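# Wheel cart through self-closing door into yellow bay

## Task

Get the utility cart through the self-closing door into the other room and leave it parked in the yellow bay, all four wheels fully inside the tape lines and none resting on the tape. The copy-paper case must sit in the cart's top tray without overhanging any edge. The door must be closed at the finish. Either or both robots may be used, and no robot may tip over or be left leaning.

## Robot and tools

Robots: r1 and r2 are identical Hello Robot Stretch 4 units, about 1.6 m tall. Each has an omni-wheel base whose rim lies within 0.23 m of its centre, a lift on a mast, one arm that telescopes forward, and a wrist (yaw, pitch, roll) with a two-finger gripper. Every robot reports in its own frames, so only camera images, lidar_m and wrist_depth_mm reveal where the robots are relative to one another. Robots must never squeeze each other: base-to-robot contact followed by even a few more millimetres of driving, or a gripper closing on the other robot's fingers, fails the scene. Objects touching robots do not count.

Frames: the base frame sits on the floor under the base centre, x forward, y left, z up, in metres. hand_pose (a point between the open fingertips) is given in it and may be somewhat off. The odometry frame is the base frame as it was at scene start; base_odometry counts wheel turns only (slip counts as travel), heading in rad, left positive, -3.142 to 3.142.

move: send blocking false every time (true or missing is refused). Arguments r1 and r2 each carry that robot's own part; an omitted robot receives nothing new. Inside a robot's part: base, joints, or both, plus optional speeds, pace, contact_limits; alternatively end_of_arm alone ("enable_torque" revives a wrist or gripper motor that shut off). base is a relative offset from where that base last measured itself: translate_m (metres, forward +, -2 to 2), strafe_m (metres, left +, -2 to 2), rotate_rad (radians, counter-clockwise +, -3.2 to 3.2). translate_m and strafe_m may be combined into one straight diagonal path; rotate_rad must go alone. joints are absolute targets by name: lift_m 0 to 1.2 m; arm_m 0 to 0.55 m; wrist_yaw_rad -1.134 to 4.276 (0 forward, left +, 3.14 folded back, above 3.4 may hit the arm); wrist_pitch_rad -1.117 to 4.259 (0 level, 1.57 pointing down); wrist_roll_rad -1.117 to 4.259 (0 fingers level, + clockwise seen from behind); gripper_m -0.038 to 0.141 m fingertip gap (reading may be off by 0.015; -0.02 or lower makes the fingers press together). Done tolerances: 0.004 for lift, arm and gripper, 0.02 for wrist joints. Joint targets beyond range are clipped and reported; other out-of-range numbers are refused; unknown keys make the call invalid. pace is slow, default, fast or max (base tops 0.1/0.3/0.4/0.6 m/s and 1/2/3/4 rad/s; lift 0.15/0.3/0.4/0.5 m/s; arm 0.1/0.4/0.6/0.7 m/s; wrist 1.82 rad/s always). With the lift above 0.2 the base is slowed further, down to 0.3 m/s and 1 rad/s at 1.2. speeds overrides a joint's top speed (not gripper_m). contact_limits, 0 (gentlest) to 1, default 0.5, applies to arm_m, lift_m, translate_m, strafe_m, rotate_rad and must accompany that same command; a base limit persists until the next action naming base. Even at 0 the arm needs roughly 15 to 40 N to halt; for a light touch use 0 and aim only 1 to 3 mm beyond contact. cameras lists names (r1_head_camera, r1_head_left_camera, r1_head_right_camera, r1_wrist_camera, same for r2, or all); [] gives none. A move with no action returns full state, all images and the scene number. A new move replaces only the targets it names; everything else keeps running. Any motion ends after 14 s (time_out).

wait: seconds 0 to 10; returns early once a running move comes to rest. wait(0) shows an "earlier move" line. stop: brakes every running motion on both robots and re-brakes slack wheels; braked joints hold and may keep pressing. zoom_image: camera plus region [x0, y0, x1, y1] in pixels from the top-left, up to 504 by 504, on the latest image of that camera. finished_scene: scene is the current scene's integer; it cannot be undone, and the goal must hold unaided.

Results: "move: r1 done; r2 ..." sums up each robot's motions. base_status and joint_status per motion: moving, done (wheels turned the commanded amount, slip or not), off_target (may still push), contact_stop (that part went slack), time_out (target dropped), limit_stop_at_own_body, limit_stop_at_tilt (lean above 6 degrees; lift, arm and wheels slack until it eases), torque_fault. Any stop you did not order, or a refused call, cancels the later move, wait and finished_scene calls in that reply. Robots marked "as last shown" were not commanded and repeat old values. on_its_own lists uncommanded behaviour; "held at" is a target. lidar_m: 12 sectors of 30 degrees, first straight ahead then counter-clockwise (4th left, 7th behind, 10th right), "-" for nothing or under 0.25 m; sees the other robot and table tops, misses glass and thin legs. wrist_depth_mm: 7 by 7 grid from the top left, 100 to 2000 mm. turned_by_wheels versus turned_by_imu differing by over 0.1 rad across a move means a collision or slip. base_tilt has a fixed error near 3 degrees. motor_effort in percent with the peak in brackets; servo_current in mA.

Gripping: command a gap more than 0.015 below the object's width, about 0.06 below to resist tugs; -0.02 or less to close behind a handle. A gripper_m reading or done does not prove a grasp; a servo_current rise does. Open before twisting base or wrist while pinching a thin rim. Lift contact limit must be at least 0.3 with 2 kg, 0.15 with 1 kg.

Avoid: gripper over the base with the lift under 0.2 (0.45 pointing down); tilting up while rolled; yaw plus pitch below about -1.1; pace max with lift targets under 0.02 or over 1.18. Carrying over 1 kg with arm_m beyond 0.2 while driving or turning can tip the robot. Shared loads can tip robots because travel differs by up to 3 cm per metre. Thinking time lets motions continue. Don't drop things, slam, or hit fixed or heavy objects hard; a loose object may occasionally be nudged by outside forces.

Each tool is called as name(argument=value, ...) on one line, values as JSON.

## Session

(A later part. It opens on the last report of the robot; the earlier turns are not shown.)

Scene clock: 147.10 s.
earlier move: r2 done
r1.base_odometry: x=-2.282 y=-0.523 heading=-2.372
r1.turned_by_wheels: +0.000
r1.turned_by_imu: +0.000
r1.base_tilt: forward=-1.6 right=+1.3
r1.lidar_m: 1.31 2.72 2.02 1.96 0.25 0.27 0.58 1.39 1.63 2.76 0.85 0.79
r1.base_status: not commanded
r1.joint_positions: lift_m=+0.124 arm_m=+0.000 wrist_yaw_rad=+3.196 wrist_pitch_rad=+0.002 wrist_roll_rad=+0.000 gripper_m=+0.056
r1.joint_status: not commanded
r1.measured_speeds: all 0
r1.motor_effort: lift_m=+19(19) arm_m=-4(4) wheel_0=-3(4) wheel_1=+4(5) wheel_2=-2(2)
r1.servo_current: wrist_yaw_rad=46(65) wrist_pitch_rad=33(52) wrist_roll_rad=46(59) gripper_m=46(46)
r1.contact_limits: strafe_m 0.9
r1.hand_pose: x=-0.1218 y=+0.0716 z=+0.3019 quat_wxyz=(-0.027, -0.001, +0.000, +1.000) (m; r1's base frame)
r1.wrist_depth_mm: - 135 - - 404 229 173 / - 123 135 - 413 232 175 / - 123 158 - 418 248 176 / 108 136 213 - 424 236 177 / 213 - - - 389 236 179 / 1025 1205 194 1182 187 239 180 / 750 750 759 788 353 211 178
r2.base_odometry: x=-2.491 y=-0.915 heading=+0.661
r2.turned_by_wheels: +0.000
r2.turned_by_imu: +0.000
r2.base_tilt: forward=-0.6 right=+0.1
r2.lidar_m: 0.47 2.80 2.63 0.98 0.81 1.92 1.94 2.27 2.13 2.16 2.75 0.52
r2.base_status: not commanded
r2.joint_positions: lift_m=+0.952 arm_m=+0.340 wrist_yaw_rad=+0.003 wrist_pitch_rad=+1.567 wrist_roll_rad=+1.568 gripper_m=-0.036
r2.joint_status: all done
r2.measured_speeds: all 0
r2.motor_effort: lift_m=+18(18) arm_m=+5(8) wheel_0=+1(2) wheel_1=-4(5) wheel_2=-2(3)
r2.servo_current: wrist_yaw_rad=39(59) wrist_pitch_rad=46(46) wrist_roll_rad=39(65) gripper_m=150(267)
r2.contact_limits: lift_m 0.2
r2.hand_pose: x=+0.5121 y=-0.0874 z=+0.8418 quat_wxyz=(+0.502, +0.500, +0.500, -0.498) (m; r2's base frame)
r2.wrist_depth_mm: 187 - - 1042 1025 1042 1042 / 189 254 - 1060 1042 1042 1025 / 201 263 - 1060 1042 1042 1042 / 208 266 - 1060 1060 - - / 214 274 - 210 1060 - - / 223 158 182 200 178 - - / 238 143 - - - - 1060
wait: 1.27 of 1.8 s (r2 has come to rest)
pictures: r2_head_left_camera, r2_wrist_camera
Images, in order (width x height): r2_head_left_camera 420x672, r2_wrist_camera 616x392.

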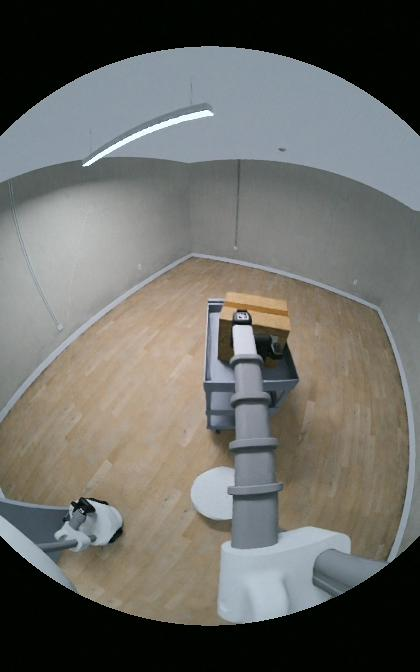

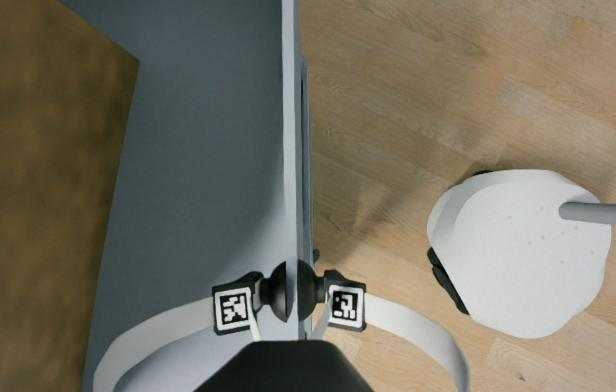

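move(blocking=false, r2={"base":{"rotate_rad":-0.28},"pace":"slow","contact_limits":{"rotate_rad":0.8}})

wait(seconds=1.5)

move(blocking=false, r2={"base":{"translate_m":-0.35},"pace":"slow","contact_limits":{"translate_m":0.6}})

wait(seconds=4.2, cameras=["r2_wrist_camera","r2_head_left_camera","r2_head_right_camera","r1_head_left_camera"])

Scene clock: 158.97 s.
move: r2 moving
r1: as last shown
r1.lidar_m: 1.34 2.71 2.03 1.96 0.25 0.26 0.62 1.40 1.61 2.78 0.84 0.80
r1.motor_effort: lift_m=+19(19) arm_m=-3(4) wheel_0=-3(4) wheel_1=+4(4) wheel_2=-2(2)
r1.servo_current: wrist_yaw_rad=33(52) wrist_pitch_rad=46(52) wrist_roll_rad=39(59) gripper_m=39(46)
r1.contact_limits: strafe_m 0.9
r1.wrist_depth_mm: - 135 - - 404 230 173 / - 122 135 - 413 232 175 / - 124 158 - 418 249 175 / 108 135 212 - 424 236 177 / 213 - - - 392 237 178 / 1008 1229 193 1205 187 237 178 / 750 750 759 788 355 211 178
r2.base_odometry: x=-2.491 y=-0.915 heading=+0.538
r2.turned_by_wheels: -0.123
r2.turned_by_imu: -0.118
r2.base_tilt: forward=-0.7 right=+0.0
r2.lidar_m: 0.45 0.50 2.61 2.61 0.81 1.70 1.90 2.23 2.11 2.13 2.54 0.55
r2.base_status: rotate_rad moving
r2.joint_positions: lift_m=+0.952 arm_m=+0.340 wrist_yaw_rad=+0.003 wrist_pitch_rad=+1.567 wrist_roll_rad=+1.568 gripper_m=-0.036
r2.joint_status: not commanded
r2.measured_speeds: translate_m=+0.000 strafe_m=+0.001 rotate_rad=-0.485 lift_m=+0.000 arm_m=+0.000 wrist_yaw_rad=+0.000 wrist_pitch_rad=+0.000 wrist_roll_rad=+0.000
r2.motor_effort: lift_m=+18(18) arm_m=+5(5) wheel_0=+16(18) wheel_1=+11(11) wheel_2=+17(19)
r2.servo_current: wrist_yaw_rad=39(52) wrist_pitch_rad=39(46) wrist_roll_rad=39(59) gripper_m=130(156)
r2.contact_limits: lift_m 0.2; rotate_rad 0.8
r2.hand_pose: x=+0.5121 y=-0.0874 z=+0.8418 quat_wxyz=(+0.502, +0.500, +0.500, -0.498) (m; r2's base frame)
r2.wrist_depth_mm: - - - 1042 1025 1025 1025 / 202 - - 1042 1042 1025 1008 / 213 268 - 1060 1060 1042 1042 / 216 272 - 1060 1060 - - / 209 276 - 1060 1042 - - / 209 262 181 198 177 - - / 220 145 - - - - 1025
pictures: none

Scene clock: 159.80 s.
earlier move: r2 done
r1.base_odometry: x=-2.282 y=-0.523 heading=-2.372
r1.turned_by_wheels: +0.000
r1.turned_by_imu: +0.000
r1.base_tilt: forward=-1.6 right=+1.2
r1.lidar_m: 1.43 2.71 2.02 1.94 0.25 0.25 0.59 1.41 1.63 2.78 0.84 0.81
r1.base_status: not commanded
r1.joint_positions: lift_m=+0.124 arm_m=+0.000 wrist_yaw_rad=+3.196 wrist_pitch_rad=+0.002 wrist_roll_rad=+0.000 gripper_m=+0.056
r1.joint_status: not commanded
r1.measured_speeds: all 0
r1.motor_effort: lift_m=+19(19) arm_m=-4(4) wheel_0=-3(4) wheel_1=+4(5) wheel_2=-2(2)
r1.servo_current: wrist_yaw_rad=39(65) wrist_pitch_rad=39(52) wrist_roll_rad=39(65) gripper_m=33(46)
r1.contact_limits: strafe_m 0.9
r1.hand_pose: x=-0.1218 y=+0.0716 z=+0.3019 quat_wxyz=(-0.027, -0.001, +0.000, +1.000) (m; r1's base frame)
r1.wrist_depth_mm: - 134 - - 402 230 173 / - 122 135 - 413 233 175 / - 124 158 - 418 249 176 / 108 135 212 - 424 236 178 / 214 - - - 387 236 178 / 1008 1205 193 1160 188 237 179 / 759 759 759 798 355 209 178
r2.base_odometry: x=-2.491 y=-0.915 heading=+0.382
r2.turned_by_wheels: -0.155
r2.turned_by_imu: -0.151
r2.base_tilt: forward=-0.7 right=+0.1
r2.lidar_m: 0.41 0.44 2.66 2.62 0.82 0.84 1.92 2.10 2.16 2.12 2.36 0.57
r2.base_status: done
r2.joint_positions: lift_m=+0.952 arm_m=+0.340 wrist_yaw_rad=+0.003 wrist_pitch_rad=+1.566 wrist_roll_rad=+1.568 gripper_m=-0.036
r2.joint_status: not commanded
r2.measured_speeds: all 0
r2.motor_effort: lift_m=+18(18) arm_m=+4(5) wheel_0=+5(18) wheel_1=+3(11) wheel_2=+9(19)
r2.servo_current: wrist_yaw_rad=46(52) wrist_pitch_rad=46(46) wrist_roll_rad=52(59) gripper_m=137(156)
r2.contact_limits: lift_m 0.2; rotate_rad 0.8
r2.hand_pose: x=+0.5126 y=-0.0874 z=+0.8418 quat_wxyz=(+0.503, +0.500, +0.500, -0.497) (m; r2's base frame)
r2.wrist_depth_mm: 248 270 1060 1060 1060 1042 1042 / - - 1042 1060 1060 1042 1060 / - - - 1060 1042 1042 1060 / 238 - - 1060 1060 - 831 / 224 - - 227 1042 - - / 213 260 179 198 179 - - / 206 139 - - 1042 1060 1042
wait: 0.83 of 1.5 s (r2 has come to rest)
pictures: none

Scene clock: 160.30 s.
move: r2 moving
r1: as last shown
r1.base_tilt: forward=-1.6 right=+1.3
r1.lidar_m: 1.40 2.73 2.02 1.95 0.25 0.25 0.59 1.38 1.61 2.76 0.83 0.77
r1.servo_current: wrist_yaw_rad=39(72) wrist_pitch_rad=39(46) wrist_roll_rad=59(65) gripper_m=39(52)
r1.contact_limits: strafe_m 0.9
r1.wrist_depth_mm: - 135 - - 404 230 173 / - 122 135 - 413 231 175 / - 124 158 - 421 249 175 / 108 136 212 - 421 236 178 / 214 - - - 389 237 178 / 1008 1205 193 1182 188 237 178 / 750 759 741 798 355 211 179
r2.base_odometry: x=-2.502 y=-0.920 heading=+0.383
r2.turned_by_wheels: +0.000
r2.turned_by_imu: +0.000
r2.base_tilt: forward=-0.6 right=+0.1
r2.lidar_m: 0.41 0.49 2.64 2.62 0.81 0.83 1.89 2.08 2.12 2.10 2.34 0.58
r2.base_status: translate_m moving
r2.joint_positions: lift_m=+0.952 arm_m=+0.340 wrist_yaw_rad=+0.004 wrist_pitch_rad=+1.565 wrist_roll_rad=+1.568 gripper_m=-0.036
r2.joint_status: not commanded
r2.measured_speeds: translate_m=-0.048 strafe_m=+0.000 rotate_rad=+0.001 lift_m=+0.000 arm_m=+0.000 wrist_yaw_rad=+0.007 wrist_pitch_rad=-0.009 wrist_roll_rad=+0.000
r2.motor_effort: lift_m=+18(18) arm_m=+4(4) wheel_0=-9(9) wheel_1=-6(7) wheel_2=+15(15)
r2.servo_current: wrist_yaw_rad=59(59) wrist_pitch_rad=39(52) wrist_roll_rad=46(52) gripper_m=137(137)
r2.contact_limits: lift_m 0.2; translate_m 0.6
r2.hand_pose: x=+0.5128 y=-0.0874 z=+0.8418 quat_wxyz=(+0.503, +0.500, +0.500, -0.497) (m; r2's base frame)
r2.wrist_depth_mm: 252 270 1060 1060 1042 1025 1025 / - - 1042 1042 1042 1042 1042 / - - - 1060 1042 1042 1060 / 245 - - 1060 1060 - - / 233 - - 559 1060 - - / 220 262 182 195 178 - - / 211 144 - - 1060 1060 1025
pictures: none

Scene clock: 164.50 s.
earlier move: r2 moving
r1.base_odometry: x=-2.282 y=-0.523 heading=-2.372
r1.turned_by_wheels: +0.000
r1.turned_by_imu: +0.000
r1.base_tilt: forward=-1.6 right=+1.3
r1.lidar_m: 4.69 2.73 2.04 1.95 0.25 0.25 0.61 1.40 1.59 2.78 0.59 0.72
r1.base_status: not commanded
r1.joint_positions: lift_m=+0.124 arm_m=+0.000 wrist_yaw_rad=+3.196 wrist_pitch_rad=+0.002 wrist_roll_rad=+0.000 gripper_m=+0.056
r1.joint_status: not commanded
r1.measured_speeds: all 0
r1.motor_effort: lift_m=+19(19) arm_m=-4(4) wheel_0=-3(4) wheel_1=+4(5) wheel_2=-1(2)
r1.servo_current: wrist_yaw_rad=46(72) wrist_pitch_rad=46(52) wrist_roll_rad=59(78) gripper_m=33(52)
r1.contact_limits: strafe_m 0.9
r1.hand_pose: x=-0.1218 y=+0.0716 z=+0.3019 quat_wxyz=(-0.027, -0.001, +0.000, +1.000) (m; r1's base frame)
r1.wrist_depth_mm: - 135 - - 407 230 173 / - 122 135 - 413 232 175 / - 124 159 - 418 249 176 / 108 136 213 - 424 238 178 / 213 - - - 389 237 178 / 1008 1205 193 1182 187 237 178 / 750 759 750 788 355 210 179
r2.base_odometry: x=-2.815 y=-1.046 heading=+0.382
r2.turned_by_wheels: -0.001
r2.turned_by_imu: -0.001
r2.base_tilt: forward=-0.6 right=+0.0
r2.lidar_m: 0.49 3.37 2.73 0.68 0.62 1.41 1.54 1.73 2.11 2.08 2.29 0.53
r2.base_status: translate_m moving
r2.joint_positions: lift_m=+0.952 arm_m=+0.340 wrist_yaw_rad=+0.004 wrist_pitch_rad=+1.564 wrist_roll_rad=+1.568 gripper_m=-0.036
r2.joint_status: not commanded
r2.measured_speeds: all 0
r2.motor_effort: lift_m=+18(18) arm_m=-4(4) wheel_0=-9(14) wheel_1=-6(9) wheel_2=+5(20)
r2.servo_current: wrist_yaw_rad=65(65) wrist_pitch_rad=46(52) wrist_roll_rad=46(72) gripper_m=130(137)
r2.contact_limits: lift_m 0.2; translate_m 0.6
r2.hand_pose: x=+0.5132 y=-0.0874 z=+0.8418 quat_wxyz=(+0.503, +0.500, +0.500, -0.497) (m; r2's base frame)
r2.wrist_depth_mm: 177 - - 1042 1042 1042 1025 / 182 243 - 1060 1025 1042 1042 / 193 251 - 1042 1060 1025 1025 / 205 265 - 1060 1060 - - / 208 271 - 208 1078 - - / 215 268 179 197 179 - - / 226 - - - - 1060 1042
wait: 4.20 s; no rest
pictures: r1_head_left_camera, r2_head_left_camera, r2_head_right_camera, r2_wrist_camera
Images, in order (width x height): r1_head_left_camera 420x672, r2_head_left_camera 420x672, r2_head_right_camera 420x672, r2_wrist_camera 616x392.

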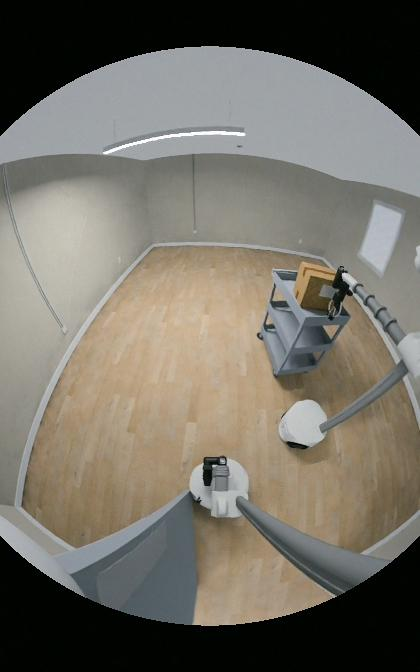

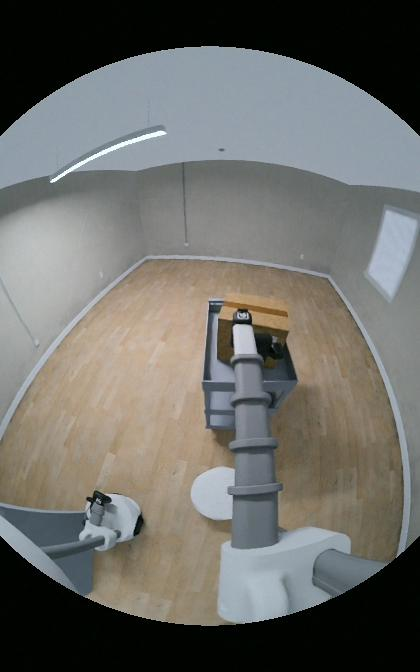

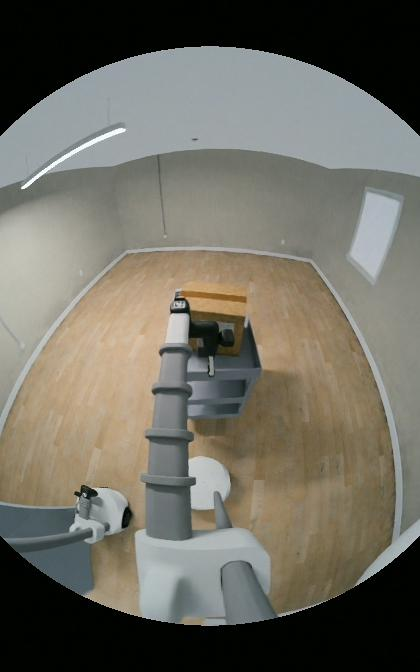

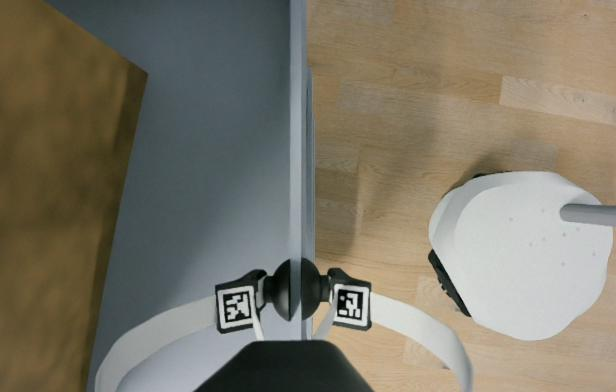

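zoom_image(camera="r2_wrist_camera", region=[300, 0, 616, 392])

zoom_image(camera="r1_head_left_camera", region=[180, 380, 420, 640])

Scaled by 1.286.

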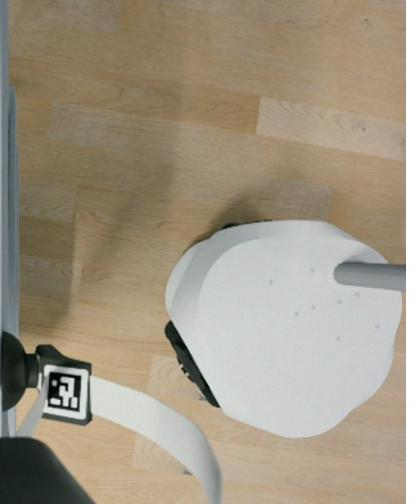

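Scaled by 1.938 from the camera's 420x672 image, which has a finer 600x960 frame.

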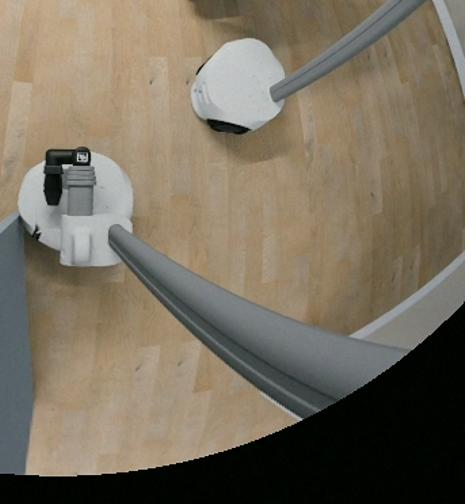

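move(blocking=false, r2={"base":{"translate_m":-0.65,"strafe_m":0.057},"pace":"slow","contact_limits":{"translate_m":0.6}})

wait(seconds=7, cameras=["r2_wrist_camera","r2_head_left_camera","r2_head_right_camera","r1_head_left_camera"])

Scene clock: 197.63 s.
earlier move: r2 done
move: r2 moving
r1: as last shown
r1.lidar_m: 4.70 2.72 2.03 1.97 0.25 0.25 0.60 1.40 1.62 2.78 0.60 0.90
r1.motor_effort: lift_m=+19(19) arm_m=-4(4) wheel_0=-3(4) wheel_1=+4(5) wheel_2=-2(2)
r1.servo_current: wrist_yaw_rad=39(52) wrist_pitch_rad=39(46) wrist_roll_rad=52(72) gripper_m=46(46)
r1.contact_limits: strafe_m 0.9
r1.wrist_depth_mm: - 135 - - 404 230 173 / - 122 135 - 413 232 175 / - 124 159 - 415 249 175 / 108 135 212 - 424 236 177 / 213 - - - 389 237 178 / 1025 1205 194 1182 188 238 179 / 759 750 750 798 355 209 178
r2.base_odometry: x=-2.827 y=-1.049 heading=+0.381
r2.turned_by_wheels: -0.001
r2.turned_by_imu: +0.000
r2.base_tilt: forward=-0.6 right=+0.1
r2.lidar_m: 0.47 3.32 2.69 0.69 0.62 1.39 1.56 1.70 2.09 2.07 2.28 0.54
r2.base_status: translate_m moving; strafe_m moving
r2.joint_positions: lift_m=+0.952 arm_m=+0.340 wrist_yaw_rad=+0.004 wrist_pitch_rad=+1.564 wrist_roll_rad=+1.569 gripper_m=-0.036
r2.joint_status: not commanded
r2.measured_speeds: translate_m=-0.050 strafe_m=+0.005 rotate_rad=-0.001 lift_m=+0.000 arm_m=+0.000 wrist_yaw_rad=+0.000 wrist_pitch_rad=+0.000 wrist_roll_rad=+0.001
r2.motor_effort: lift_m=+18(18) arm_m=-4(4) wheel_0=-13(13) wheel_1=-5(8) wheel_2=+11(12)
r2.servo_current: wrist_yaw_rad=52(59) wrist_pitch_rad=46(52) wrist_roll_rad=52(52) gripper_m=124(130)
r2.contact_limits: lift_m 0.2; translate_m 0.6
r2.hand_pose: x=+0.5132 y=-0.0874 z=+0.8418 quat_wxyz=(+0.503, +0.500, +0.500, -0.497) (m; r2's base frame)
r2.wrist_depth_mm: 179 - - 1060 1042 1042 1042 / 189 247 - 1060 1025 1042 1025 / 201 260 - 1042 1042 1060 1042 / 209 266 - 1042 1042 - - / 216 277 - 1042 1060 - - / 224 160 179 198 178 - - / 239 138 - - - 1060 1042
pictures: none

Scene clock: 204.63 s.
earlier move: r2 moving
r1.base_odometry: x=-2.282 y=-0.523 heading=-2.372
r1.turned_by_wheels: +0.000
r1.turned_by_imu: +0.000
r1.base_tilt: forward=-1.6 right=+1.3
r1.lidar_m: 4.70 2.76 2.02 1.95 0.25 0.25 0.61 1.40 0.55 0.53 0.68 1.25
r1.base_status: not commanded
r1.joint_positions: lift_m=+0.124 arm_m=+0.000 wrist_yaw_rad=+3.196 wrist_pitch_rad=+0.002 wrist_roll_rad=+0.000 gripper_m=+0.056
r1.joint_status: not commanded
r1.measured_speeds: all 0
r1.motor_effort: lift_m=+19(19) arm_m=-4(4) wheel_0=-3(4) wheel_1=+4(5) wheel_2=-2(2)
r1.servo_current: wrist_yaw_rad=52(72) wrist_pitch_rad=39(52) wrist_roll_rad=46(72) gripper_m=39(46)
r1.contact_limits: strafe_m 0.9
r1.hand_pose: x=-0.1218 y=+0.0716 z=+0.3019 quat_wxyz=(-0.027, -0.001, +0.000, +1.000) (m; r1's base frame)
r1.wrist_depth_mm: - 134 - - 404 229 172 / - 122 135 - 410 232 175 / - 124 158 - 415 248 176 / 108 136 212 - 424 236 178 / 213 - - - 387 238 179 / 991 1229 194 1182 188 237 179 / 741 759 750 778 355 210 178
r2.base_odometry: x=-3.440 y=-1.234 heading=+0.380
r2.turned_by_wheels: -0.001
r2.turned_by_imu: -0.005
r2.base_tilt: forward=-0.7 right=+0.1
r2.lidar_m: 0.50 3.43 0.54 0.58 0.94 3.88 0.89 0.98 1.55 2.02 2.23 0.44
r2.base_status: translate_m moving; strafe_m moving
r2.joint_positions: lift_m=+0.952 arm_m=+0.340 wrist_yaw_rad=+0.000 wrist_pitch_rad=+1.564 wrist_roll_rad=+1.571 gripper_m=-0.036
r2.joint_status: not commanded
r2.measured_speeds: translate_m=-0.003 strafe_m=+0.000 rotate_rad=+0.000 lift_m=+0.000 arm_m=+0.000 wrist_yaw_rad=+0.000 wrist_pitch_rad=+0.000 wrist_roll_rad=+0.000
r2.motor_effort: lift_m=+18(18) arm_m=-4(4) wheel_0=-11(20) wheel_1=-7(10) wheel_2=+1(12)
r2.servo_current: wrist_yaw_rad=59(59) wrist_pitch_rad=46(52) wrist_roll_rad=46(59) gripper_m=130(130)
r2.contact_limits: lift_m 0.2; translate_m 0.6
r2.hand_pose: x=+0.5128 y=-0.0874 z=+0.8418 quat_wxyz=(+0.502, +0.502, +0.498, -0.498) (m; r2's base frame)
r2.wrist_depth_mm: 130 163 214 270 - - 1042 / 158 200 260 - - 1060 1025 / 193 246 - - - 1042 1025 / 236 - - - 1042 - - / 278 - - 204 1042 - - / - 157 179 204 179 - - / - - - - 1042 1042 1042
wait: 7.00 s; no rest
pictures: r1_head_left_camera, r2_head_left_camera, r2_head_right_camera, r2_wrist_camera
Images, in order (width x height): r1_head_left_camera 420x672, r2_head_left_camera 420x672, r2_head_right_camera 420x672, r2_wrist_camera 616x392.

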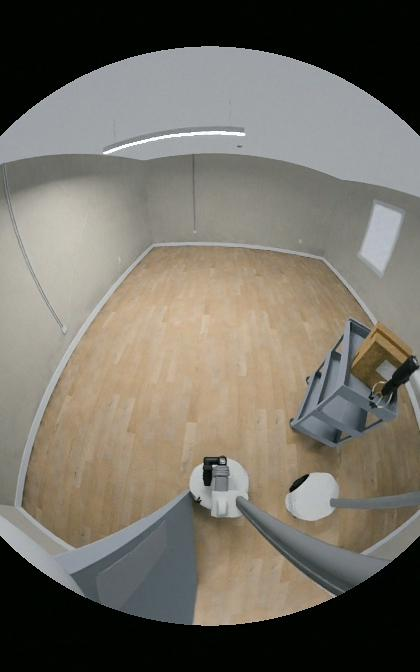

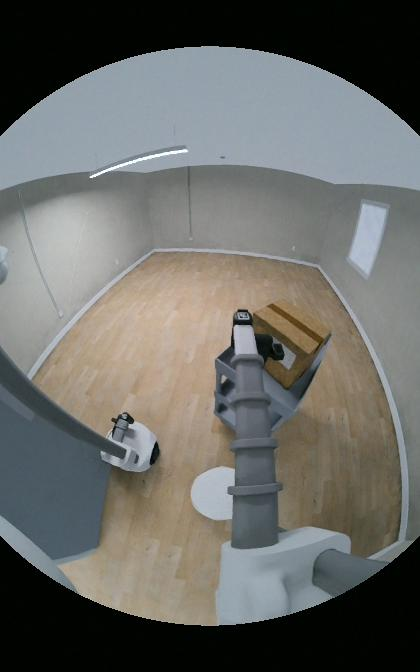

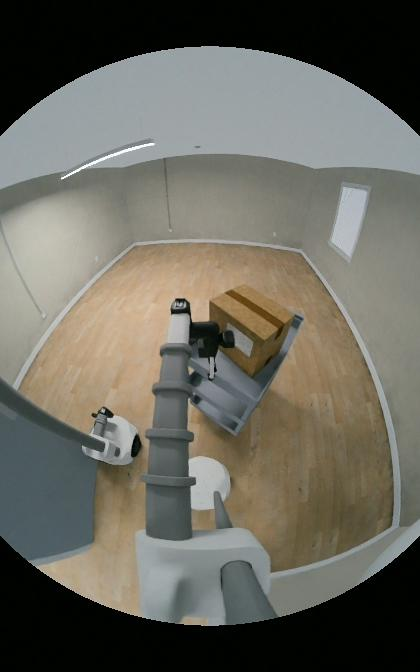

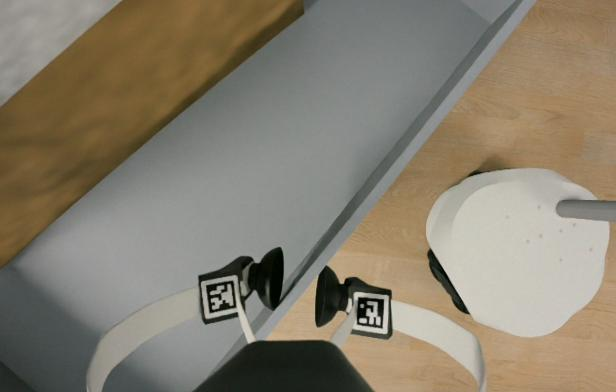

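move(blocking=false, r2={"base":{"translate_m":-0.33,"strafe_m":0.04},"pace":"slow","contact_limits":{"translate_m":0.6}})

wait(seconds=4, cameras=["r2_wrist_camera","r2_head_left_camera","r2_head_right_camera","r1_head_left_camera"])

Scene clock: 225.27 s.
earlier move: r2 done
move: r2 moving
r1: as last shown
r1.lidar_m: 4.70 2.71 2.01 1.95 0.25 0.25 0.59 1.42 0.53 0.54 0.67 1.23
r1.motor_effort: lift_m=+19(19) arm_m=-4(4) wheel_0=-3(4) wheel_1=+4(4) wheel_2=-2(2)
r1.servo_current: wrist_yaw_rad=52(72) wrist_pitch_rad=39(46) wrist_roll_rad=39(65) gripper_m=33(46)
r1.contact_limits: strafe_m 0.9
r1.wrist_depth_mm: - 134 - - 402 230 173 / - 122 135 - 410 231 175 / - 124 158 - 415 249 176 / 108 135 212 - 424 236 178 / 214 - - - 384 238 178 / 1008 1229 193 1182 188 237 179 / 750 759 759 788 353 210 178
r2.base_odometry: x=-3.452 y=-1.237 heading=+0.379
r2.turned_by_wheels: -0.002
r2.turned_by_imu: -0.001
r2.base_tilt: forward=-0.6 right=+0.1
r2.lidar_m: 0.50 3.44 0.57 0.59 0.95 3.88 0.89 0.96 1.49 2.02 2.22 0.44
r2.base_status: translate_m moving; strafe_m moving
r2.joint_positions: lift_m=+0.952 arm_m=+0.340 wrist_yaw_rad=+0.000 wrist_pitch_rad=+1.564 wrist_roll_rad=+1.571 gripper_m=-0.036
r2.joint_status: not commanded
r2.measured_speeds: translate_m=-0.048 strafe_m=+0.006 rotate_rad=-0.001 lift_m=+0.000 arm_m=+0.000 wrist_yaw_rad=+0.000 wrist_pitch_rad=+0.000 wrist_roll_rad=+0.001
r2.motor_effort: lift_m=+18(18) arm_m=-4(4) wheel_0=-19(19) wheel_1=-9(9) wheel_2=+6(6)
r2.servo_current: wrist_yaw_rad=52(52) wrist_pitch_rad=46(46) wrist_roll_rad=46(52) gripper_m=130(130)
r2.contact_limits: lift_m 0.2; translate_m 0.6
r2.hand_pose: x=+0.5128 y=-0.0874 z=+0.8418 quat_wxyz=(+0.502, +0.502, +0.498, -0.498) (m; r2's base frame)
r2.wrist_depth_mm: 138 169 219 262 - - 1025 / 163 213 268 - - 1042 1042 / 199 249 - - - 1042 1025 / 240 - - - 1060 - - / - - 193 - 1042 - - / - 155 178 205 178 - - / - 131 - - 1060 1078 1042
pictures: none

Scene clock: 229.27 s.
earlier move: r2 moving
r1.base_odometry: x=-2.282 y=-0.523 heading=-2.372
r1.turned_by_wheels: +0.000
r1.turned_by_imu: +0.000
r1.base_tilt: forward=-1.6 right=+1.2
r1.lidar_m: 4.72 2.71 2.05 1.97 0.25 0.25 0.62 0.75 0.66 0.58 0.63 4.05
r1.base_status: not commanded
r1.joint_positions: lift_m=+0.124 arm_m=+0.000 wrist_yaw_rad=+3.196 wrist_pitch_rad=+0.002 wrist_roll_rad=+0.000 gripper_m=+0.056
r1.joint_status: not commanded
r1.measured_speeds: all 0
r1.motor_effort: lift_m=+19(19) arm_m=-4(4) wheel_0=-4(4) wheel_1=+4(5) wheel_2=-2(2)
r1.servo_current: wrist_yaw_rad=52(72) wrist_pitch_rad=39(52) wrist_roll_rad=52(65) gripper_m=39(52)
r1.contact_limits: strafe_m 0.9
r1.hand_pose: x=-0.1218 y=+0.0716 z=+0.3019 quat_wxyz=(-0.027, -0.001, +0.000, +1.000) (m; r1's base frame)
r1.wrist_depth_mm: - 134 - - 404 229 173 / - 122 135 - 413 231 175 / - 123 158 - 415 250 176 / 108 135 213 - 427 235 177 / 213 - - - 389 237 179 / 976 1205 193 1182 188 237 179 / 750 759 759 798 355 210 178
r2.base_odometry: x=-3.761 y=-1.319 heading=+0.379
r2.turned_by_wheels: +0.000
r2.turned_by_imu: -0.003
r2.base_tilt: forward=-0.6 right=+0.1
r2.lidar_m: 0.51 0.71 0.69 0.87 0.92 3.56 0.59 0.62 0.98 2.01 2.22 0.43
r2.base_status: translate_m moving; strafe_m moving
r2.joint_positions: lift_m=+0.952 arm_m=+0.340 wrist_yaw_rad=+0.000 wrist_pitch_rad=+1.564 wrist_roll_rad=+1.571 gripper_m=-0.036
r2.joint_status: not commanded
r2.measured_speeds: all 0
r2.motor_effort: lift_m=+18(18) arm_m=-3(4) wheel_0=-16(23) wheel_1=-7(12) wheel_2=+0(8)
r2.servo_current: wrist_yaw_rad=46(59) wrist_pitch_rad=46(52) wrist_roll_rad=46(59) gripper_m=124(130)
r2.contact_limits: lift_m 0.2; translate_m 0.6
r2.hand_pose: x=+0.5128 y=-0.0874 z=+0.8418 quat_wxyz=(+0.501, +0.502, +0.498, -0.499) (m; r2's base frame)
r2.wrist_depth_mm: 130 163 212 263 - - 1025 / 155 202 258 - - 1060 1042 / 195 249 - - - 1060 1042 / 238 - - - 1042 - - / - - - 204 1060 - - / - 158 178 205 179 - - / - - - - 1042 1042 1042
wait: 4.00 s; no rest
pictures: r1_head_left_camera, r2_head_left_camera, r2_head_right_camera, r2_wrist_camera
Images, in order (width x height): r1_head_left_camera 420x672, r2_head_left_camera 420x672, r2_head_right_camera 420x672, r2_wrist_camera 616x392.

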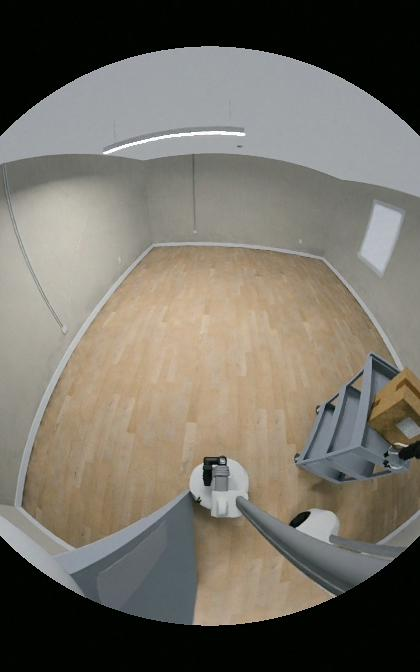

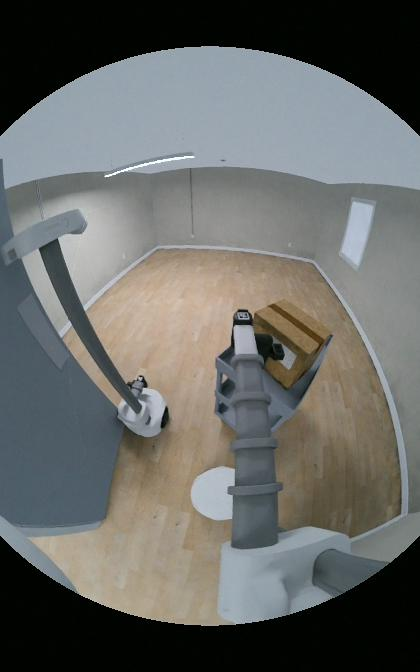

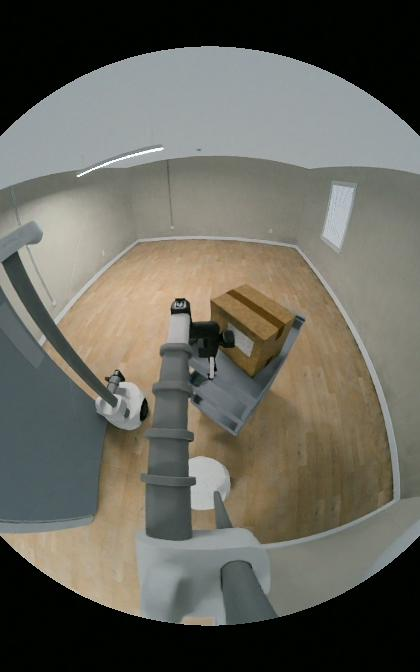

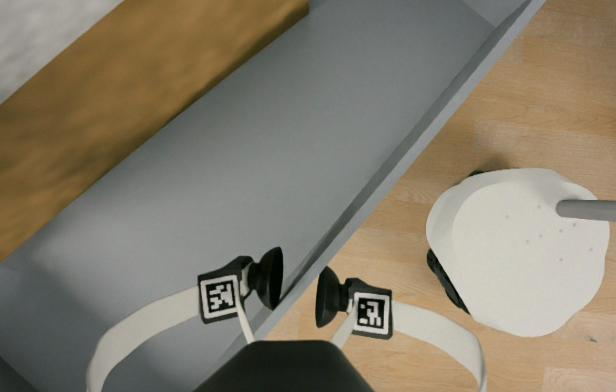

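move(blocking=false, r2={"base":{"translate_m":-0.2,"strafe_m":0.18},"pace":"slow","contact_limits":{"translate_m":0.6}})

wait(seconds=3.3, cameras=["r2_wrist_camera","r2_head_left_camera","r2_head_right_camera"])

Scene clock: 240.80 s.
earlier move: r2 done
move: r2 moving
r1: as last shown
r1.base_tilt: forward=-1.6 right=+1.3
r1.lidar_m: 4.70 2.71 2.03 1.97 0.25 0.25 0.58 0.73 0.69 0.57 0.66 4.06
r1.servo_current: wrist_yaw_rad=52(65) wrist_pitch_rad=39(46) wrist_roll_rad=39(65) gripper_m=33(46)
r1.contact_limits: strafe_m 0.9
r1.wrist_depth_mm: - 135 - - 402 229 172 / - 122 135 - 410 231 175 / - 124 158 - 418 250 176 / 108 135 211 - 424 236 178 / 214 - - - 389 239 178 / 1008 1205 194 1160 187 238 179 / 750 759 750 798 353 211 178
r2.base_odometry: x=-3.773 y=-1.315 heading=+0.377
r2.turned_by_wheels: -0.002
r2.turned_by_imu: -0.001
r2.base_tilt: forward=-0.7 right=+0.1
r2.lidar_m: 0.52 0.69 0.68 0.85 0.90 3.54 0.58 0.61 0.96 2.03 2.19 0.43
r2.base_status: translate_m moving; strafe_m moving
r2.joint_positions: lift_m=+0.952 arm_m=+0.340 wrist_yaw_rad=+0.000 wrist_pitch_rad=+1.564 wrist_roll_rad=+1.571 gripper_m=-0.036
r2.joint_status: not commanded
r2.measured_speeds: translate_m=-0.039 strafe_m=+0.034 rotate_rad=-0.001 lift_m=+0.000 arm_m=+0.000 wrist_yaw_rad=+0.000 wrist_pitch_rad=+0.000 wrist_roll_rad=+0.000
r2.motor_effort: lift_m=+18(18) arm_m=-3(4) wheel_0=-21(24) wheel_1=+1(7) wheel_2=+3(4)
r2.servo_current: wrist_yaw_rad=39(52) wrist_pitch_rad=46(52) wrist_roll_rad=46(59) gripper_m=130(130)
r2.contact_limits: lift_m 0.2; translate_m 0.6
r2.hand_pose: x=+0.5128 y=-0.0874 z=+0.8418 quat_wxyz=(+0.501, +0.502, +0.498, -0.499) (m; r2's base frame)
r2.wrist_depth_mm: 140 170 218 - - - 1025 / 165 213 266 - - 1042 1042 / 202 252 - - - 1060 1042 / 247 - - - 1042 - - / - - 193 - 1060 - - / - 154 178 205 179 - - / - 131 - - 1060 1060 1025
pictures: none

Scene clock: 244.10 s.
earlier move: r2 moving
r1.base_odometry: x=-2.282 y=-0.523 heading=-2.372
r1.turned_by_wheels: +0.000
r1.turned_by_imu: +0.000
r1.base_tilt: forward=-1.6 right=+1.3
r1.lidar_m: 4.69 2.71 2.02 1.96 0.25 0.25 0.63 0.74 0.53 0.47 0.92 4.05
r1.base_status: not commanded
r1.joint_positions: lift_m=+0.124 arm_m=+0.000 wrist_yaw_rad=+3.196 wrist_pitch_rad=+0.002 wrist_roll_rad=+0.000 gripper_m=+0.056
r1.joint_status: not commanded
r1.measured_speeds: all 0
r1.motor_effort: lift_m=+19(19) arm_m=-4(4) wheel_0=-4(4) wheel_1=+4(5) wheel_2=-2(2)
r1.servo_current: wrist_yaw_rad=52(72) wrist_pitch_rad=33(52) wrist_roll_rad=59(65) gripper_m=46(46)
r1.contact_limits: strafe_m 0.9
r1.hand_pose: x=-0.1218 y=+0.0716 z=+0.3019 quat_wxyz=(-0.027, -0.001, +0.000, +1.000) (m; r1's base frame)
r1.wrist_depth_mm: - 135 - - 404 229 173 / - 122 135 - 415 232 175 / - 124 158 - 418 249 176 / 108 135 213 - 424 236 177 / 213 1708 - - 389 237 178 / 223 1042 195 1182 187 237 178 / 220 741 750 788 355 211 178
r2.base_odometry: x=-4.013 y=-1.226 heading=+0.378
r2.turned_by_wheels: +0.001
r2.turned_by_imu: -0.003
r2.base_tilt: forward=-0.7 right=+0.1
r2.lidar_m: 0.47 0.73 0.73 0.67 0.74 3.31 3.29 0.47 0.59 2.15 0.62 0.36
r2.base_status: translate_m moving; strafe_m moving
r2.joint_positions: lift_m=+0.952 arm_m=+0.340 wrist_yaw_rad=-0.002 wrist_pitch_rad=+1.568 wrist_roll_rad=+1.572 gripper_m=-0.036
r2.joint_status: not commanded
r2.measured_speeds: all 0
r2.motor_effort: lift_m=+18(18) arm_m=-3(4) wheel_0=-11(24) wheel_1=+0(7) wheel_2=-1(4)
r2.servo_current: wrist_yaw_rad=46(59) wrist_pitch_rad=33(52) wrist_roll_rad=59(59) gripper_m=124(130)
r2.contact_limits: lift_m 0.2; translate_m 0.6
r2.hand_pose: x=+0.5115 y=-0.0874 z=+0.8418 quat_wxyz=(+0.500, +0.501, +0.499, -0.500) (m; r2's base frame)
r2.wrist_depth_mm: 144 163 187 230 244 - 249 / 182 216 252 - - - 264 / 242 - - - - - 1042 / - - - - - - 1078 / - - 188 - 1060 - - / - 158 178 215 181 - 1060 / - - - - 1078 1060 1060
wait: 3.30 s; no rest
pictures: r2_head_left_camera, r2_head_right_camera, r2_wrist_camera
Images, in order (width x height): r2_head_left_camera 420x672, r2_head_right_camera 420x672, r2_wrist_camera 616x392.

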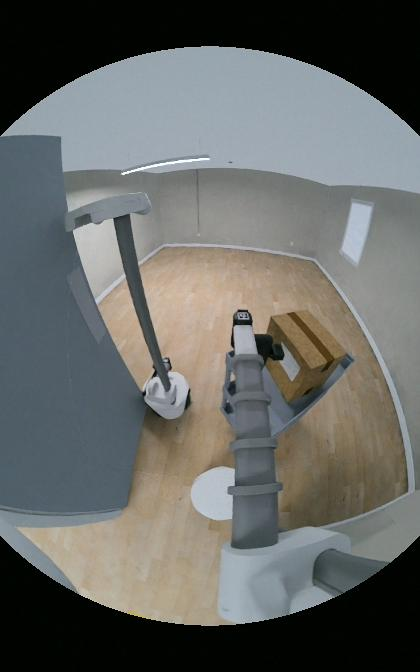

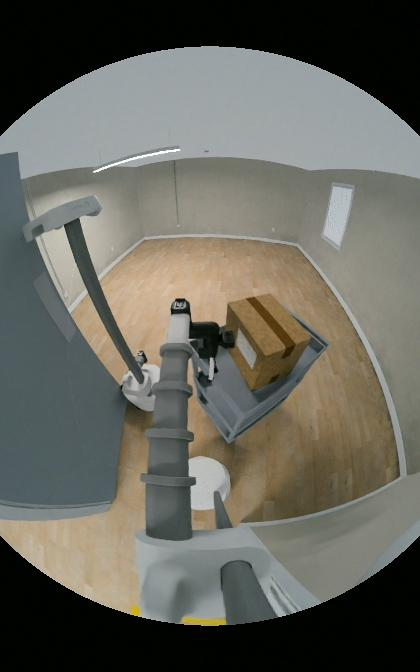

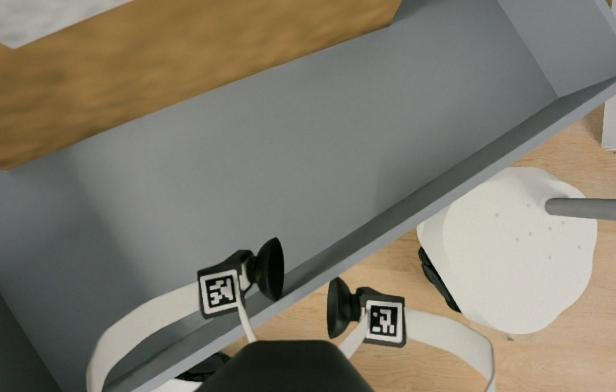

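move(blocking=false, cameras=["all"])

Scene clock: 271.23 s.
earlier move: r2 done
r1.base_odometry: x=-2.282 y=-0.523 heading=-2.372
r1.turned_by_wheels: +0.000
r1.turned_by_imu: +0.000
r1.base_tilt: forward=-1.6 right=+1.3
r1.lidar_m: 4.70 2.74 2.04 1.95 0.25 0.25 0.63 0.70 0.54 0.47 0.92 4.05
r1.base_status: not commanded
r1.joint_positions: lift_m=+0.124 arm_m=+0.000 wrist_yaw_rad=+3.196 wrist_pitch_rad=+0.002 wrist_roll_rad=+0.000 gripper_m=+0.056
r1.joint_status: not commanded
r1.measured_speeds: all 0
r1.motor_effort: lift_m=+19(19) arm_m=-4(4) wheel_0=-4(4) wheel_1=+4(5) wheel_2=-2(2)
r1.servo_current: wrist_yaw_rad=52(72) wrist_pitch_rad=46(52) wrist_roll_rad=52(65) gripper_m=33(46)
r1.contact_limits: strafe_m 0.9
r1.hand_pose: x=-0.1218 y=+0.0716 z=+0.3019 quat_wxyz=(-0.027, -0.001, +0.000, +1.000) (m; r1's base frame)
r1.wrist_depth_mm: - 135 - - 402 230 173 / - 122 135 - 413 230 175 / - 124 158 - 415 248 175 / 108 135 212 - 424 236 177 / 213 1756 - - 389 238 178 / 224 1025 193 1182 187 237 179 / 220 759 750 798 355 210 178
r2.base_odometry: x=-4.013 y=-1.226 heading=+0.378
r2.turned_by_wheels: +0.000
r2.turned_by_imu: +0.000
r2.base_tilt: forward=-0.7 right=+0.1
r2.lidar_m: 0.46 0.72 0.73 0.68 0.75 3.31 3.30 0.45 0.59 2.15 0.61 0.36
r2.base_status: done
r2.joint_positions: lift_m=+0.952 arm_m=+0.340 wrist_yaw_rad=-0.002 wrist_pitch_rad=+1.568 wrist_roll_rad=+1.572 gripper_m=-0.036
r2.joint_status: not commanded
r2.measured_speeds: all 0
r2.motor_effort: lift_m=+18(18) arm_m=-4(4) wheel_0=-12(24) wheel_1=+1(7) wheel_2=-1(4)
r2.servo_current: wrist_yaw_rad=46(59) wrist_pitch_rad=26(52) wrist_roll_rad=46(59) gripper_m=130(130)
r2.contact_limits: lift_m 0.2; translate_m 0.6
r2.hand_pose: x=+0.5115 y=-0.0874 z=+0.8418 quat_wxyz=(+0.500, +0.501, +0.499, -0.500) (m; r2's base frame)
r2.wrist_depth_mm: 145 164 187 231 244 - 250 / 182 216 252 - - - 264 / 242 - - - - - 1060 / - - - - - - 1060 / - - 189 - 1060 - - / - 157 177 216 181 - 1060 / - - - - 1042 1078 1060
pictures: r1_head_camera, r1_head_left_camera, r1_head_right_camera, r1_wrist_camera, r2_head_camera, r2_head_left_camera, r2_head_right_camera, r2_wrist_camera
Images, in order (width x height): r1_head_camera 420x560, r1_head_left_camera 420x672, r1_head_right_camera 420x672, r1_wrist_camera 616x392, r2_head_camera 420x560, r2_head_left_camera 420x672, r2_head_right_camera 420x672, r2_wrist_camera 616x392.

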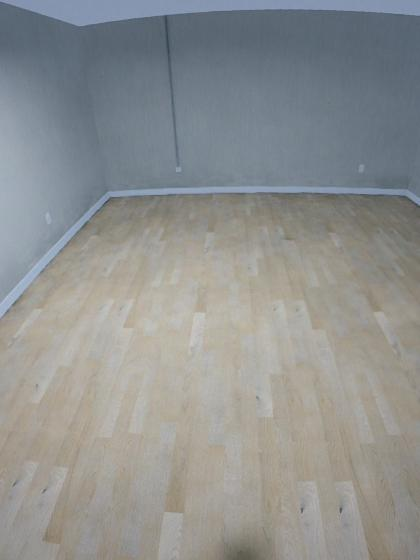

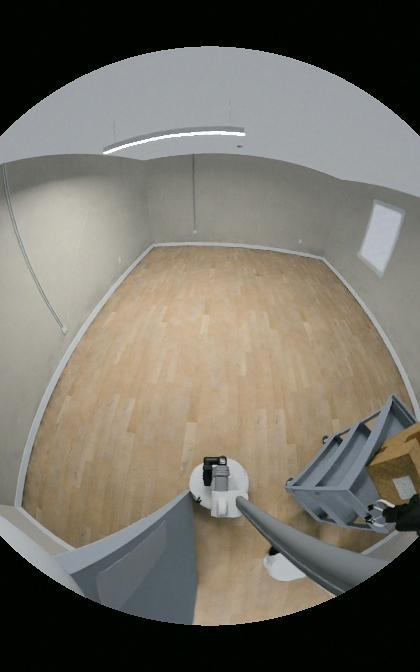

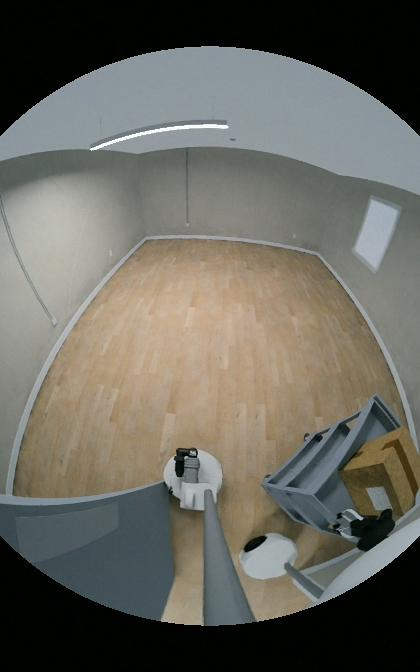

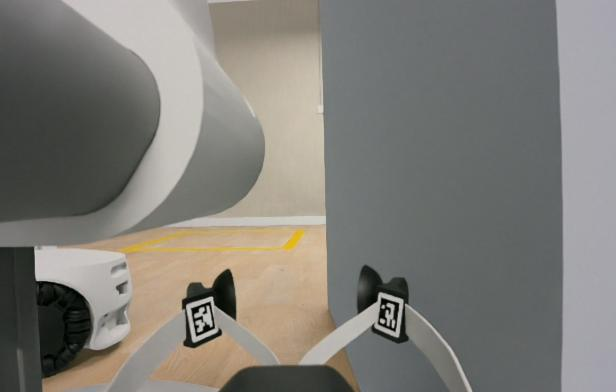

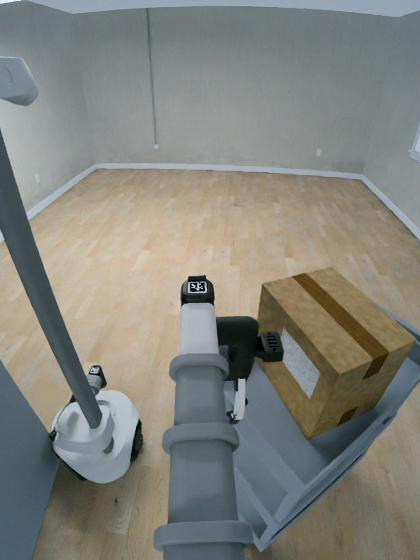

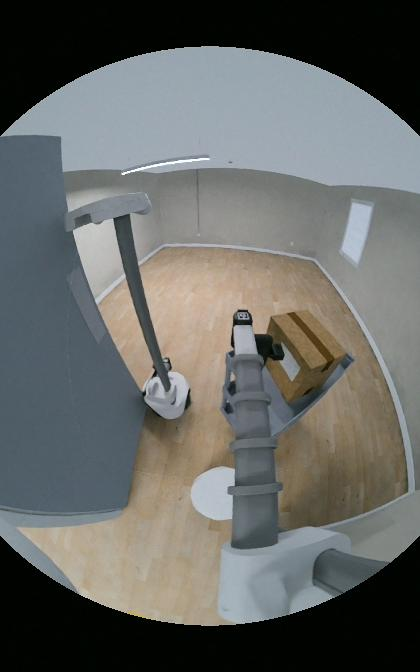

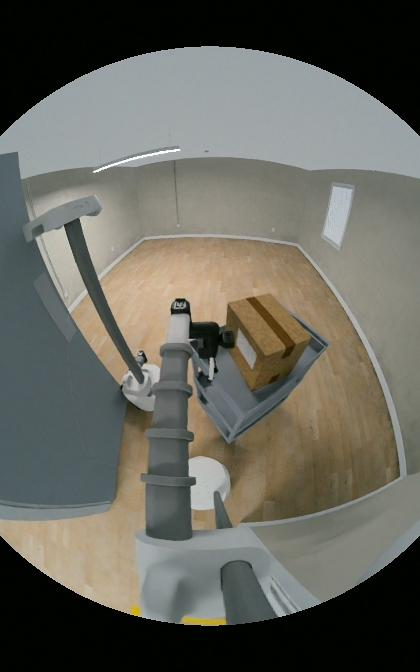

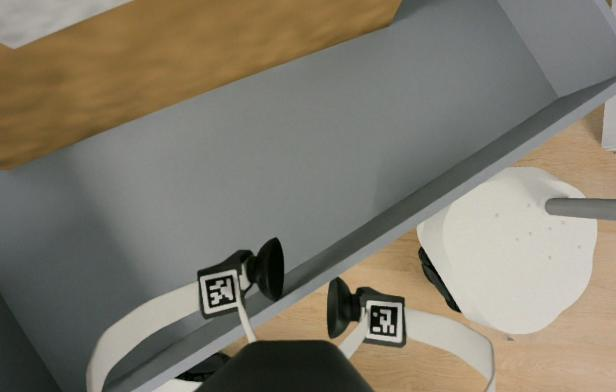

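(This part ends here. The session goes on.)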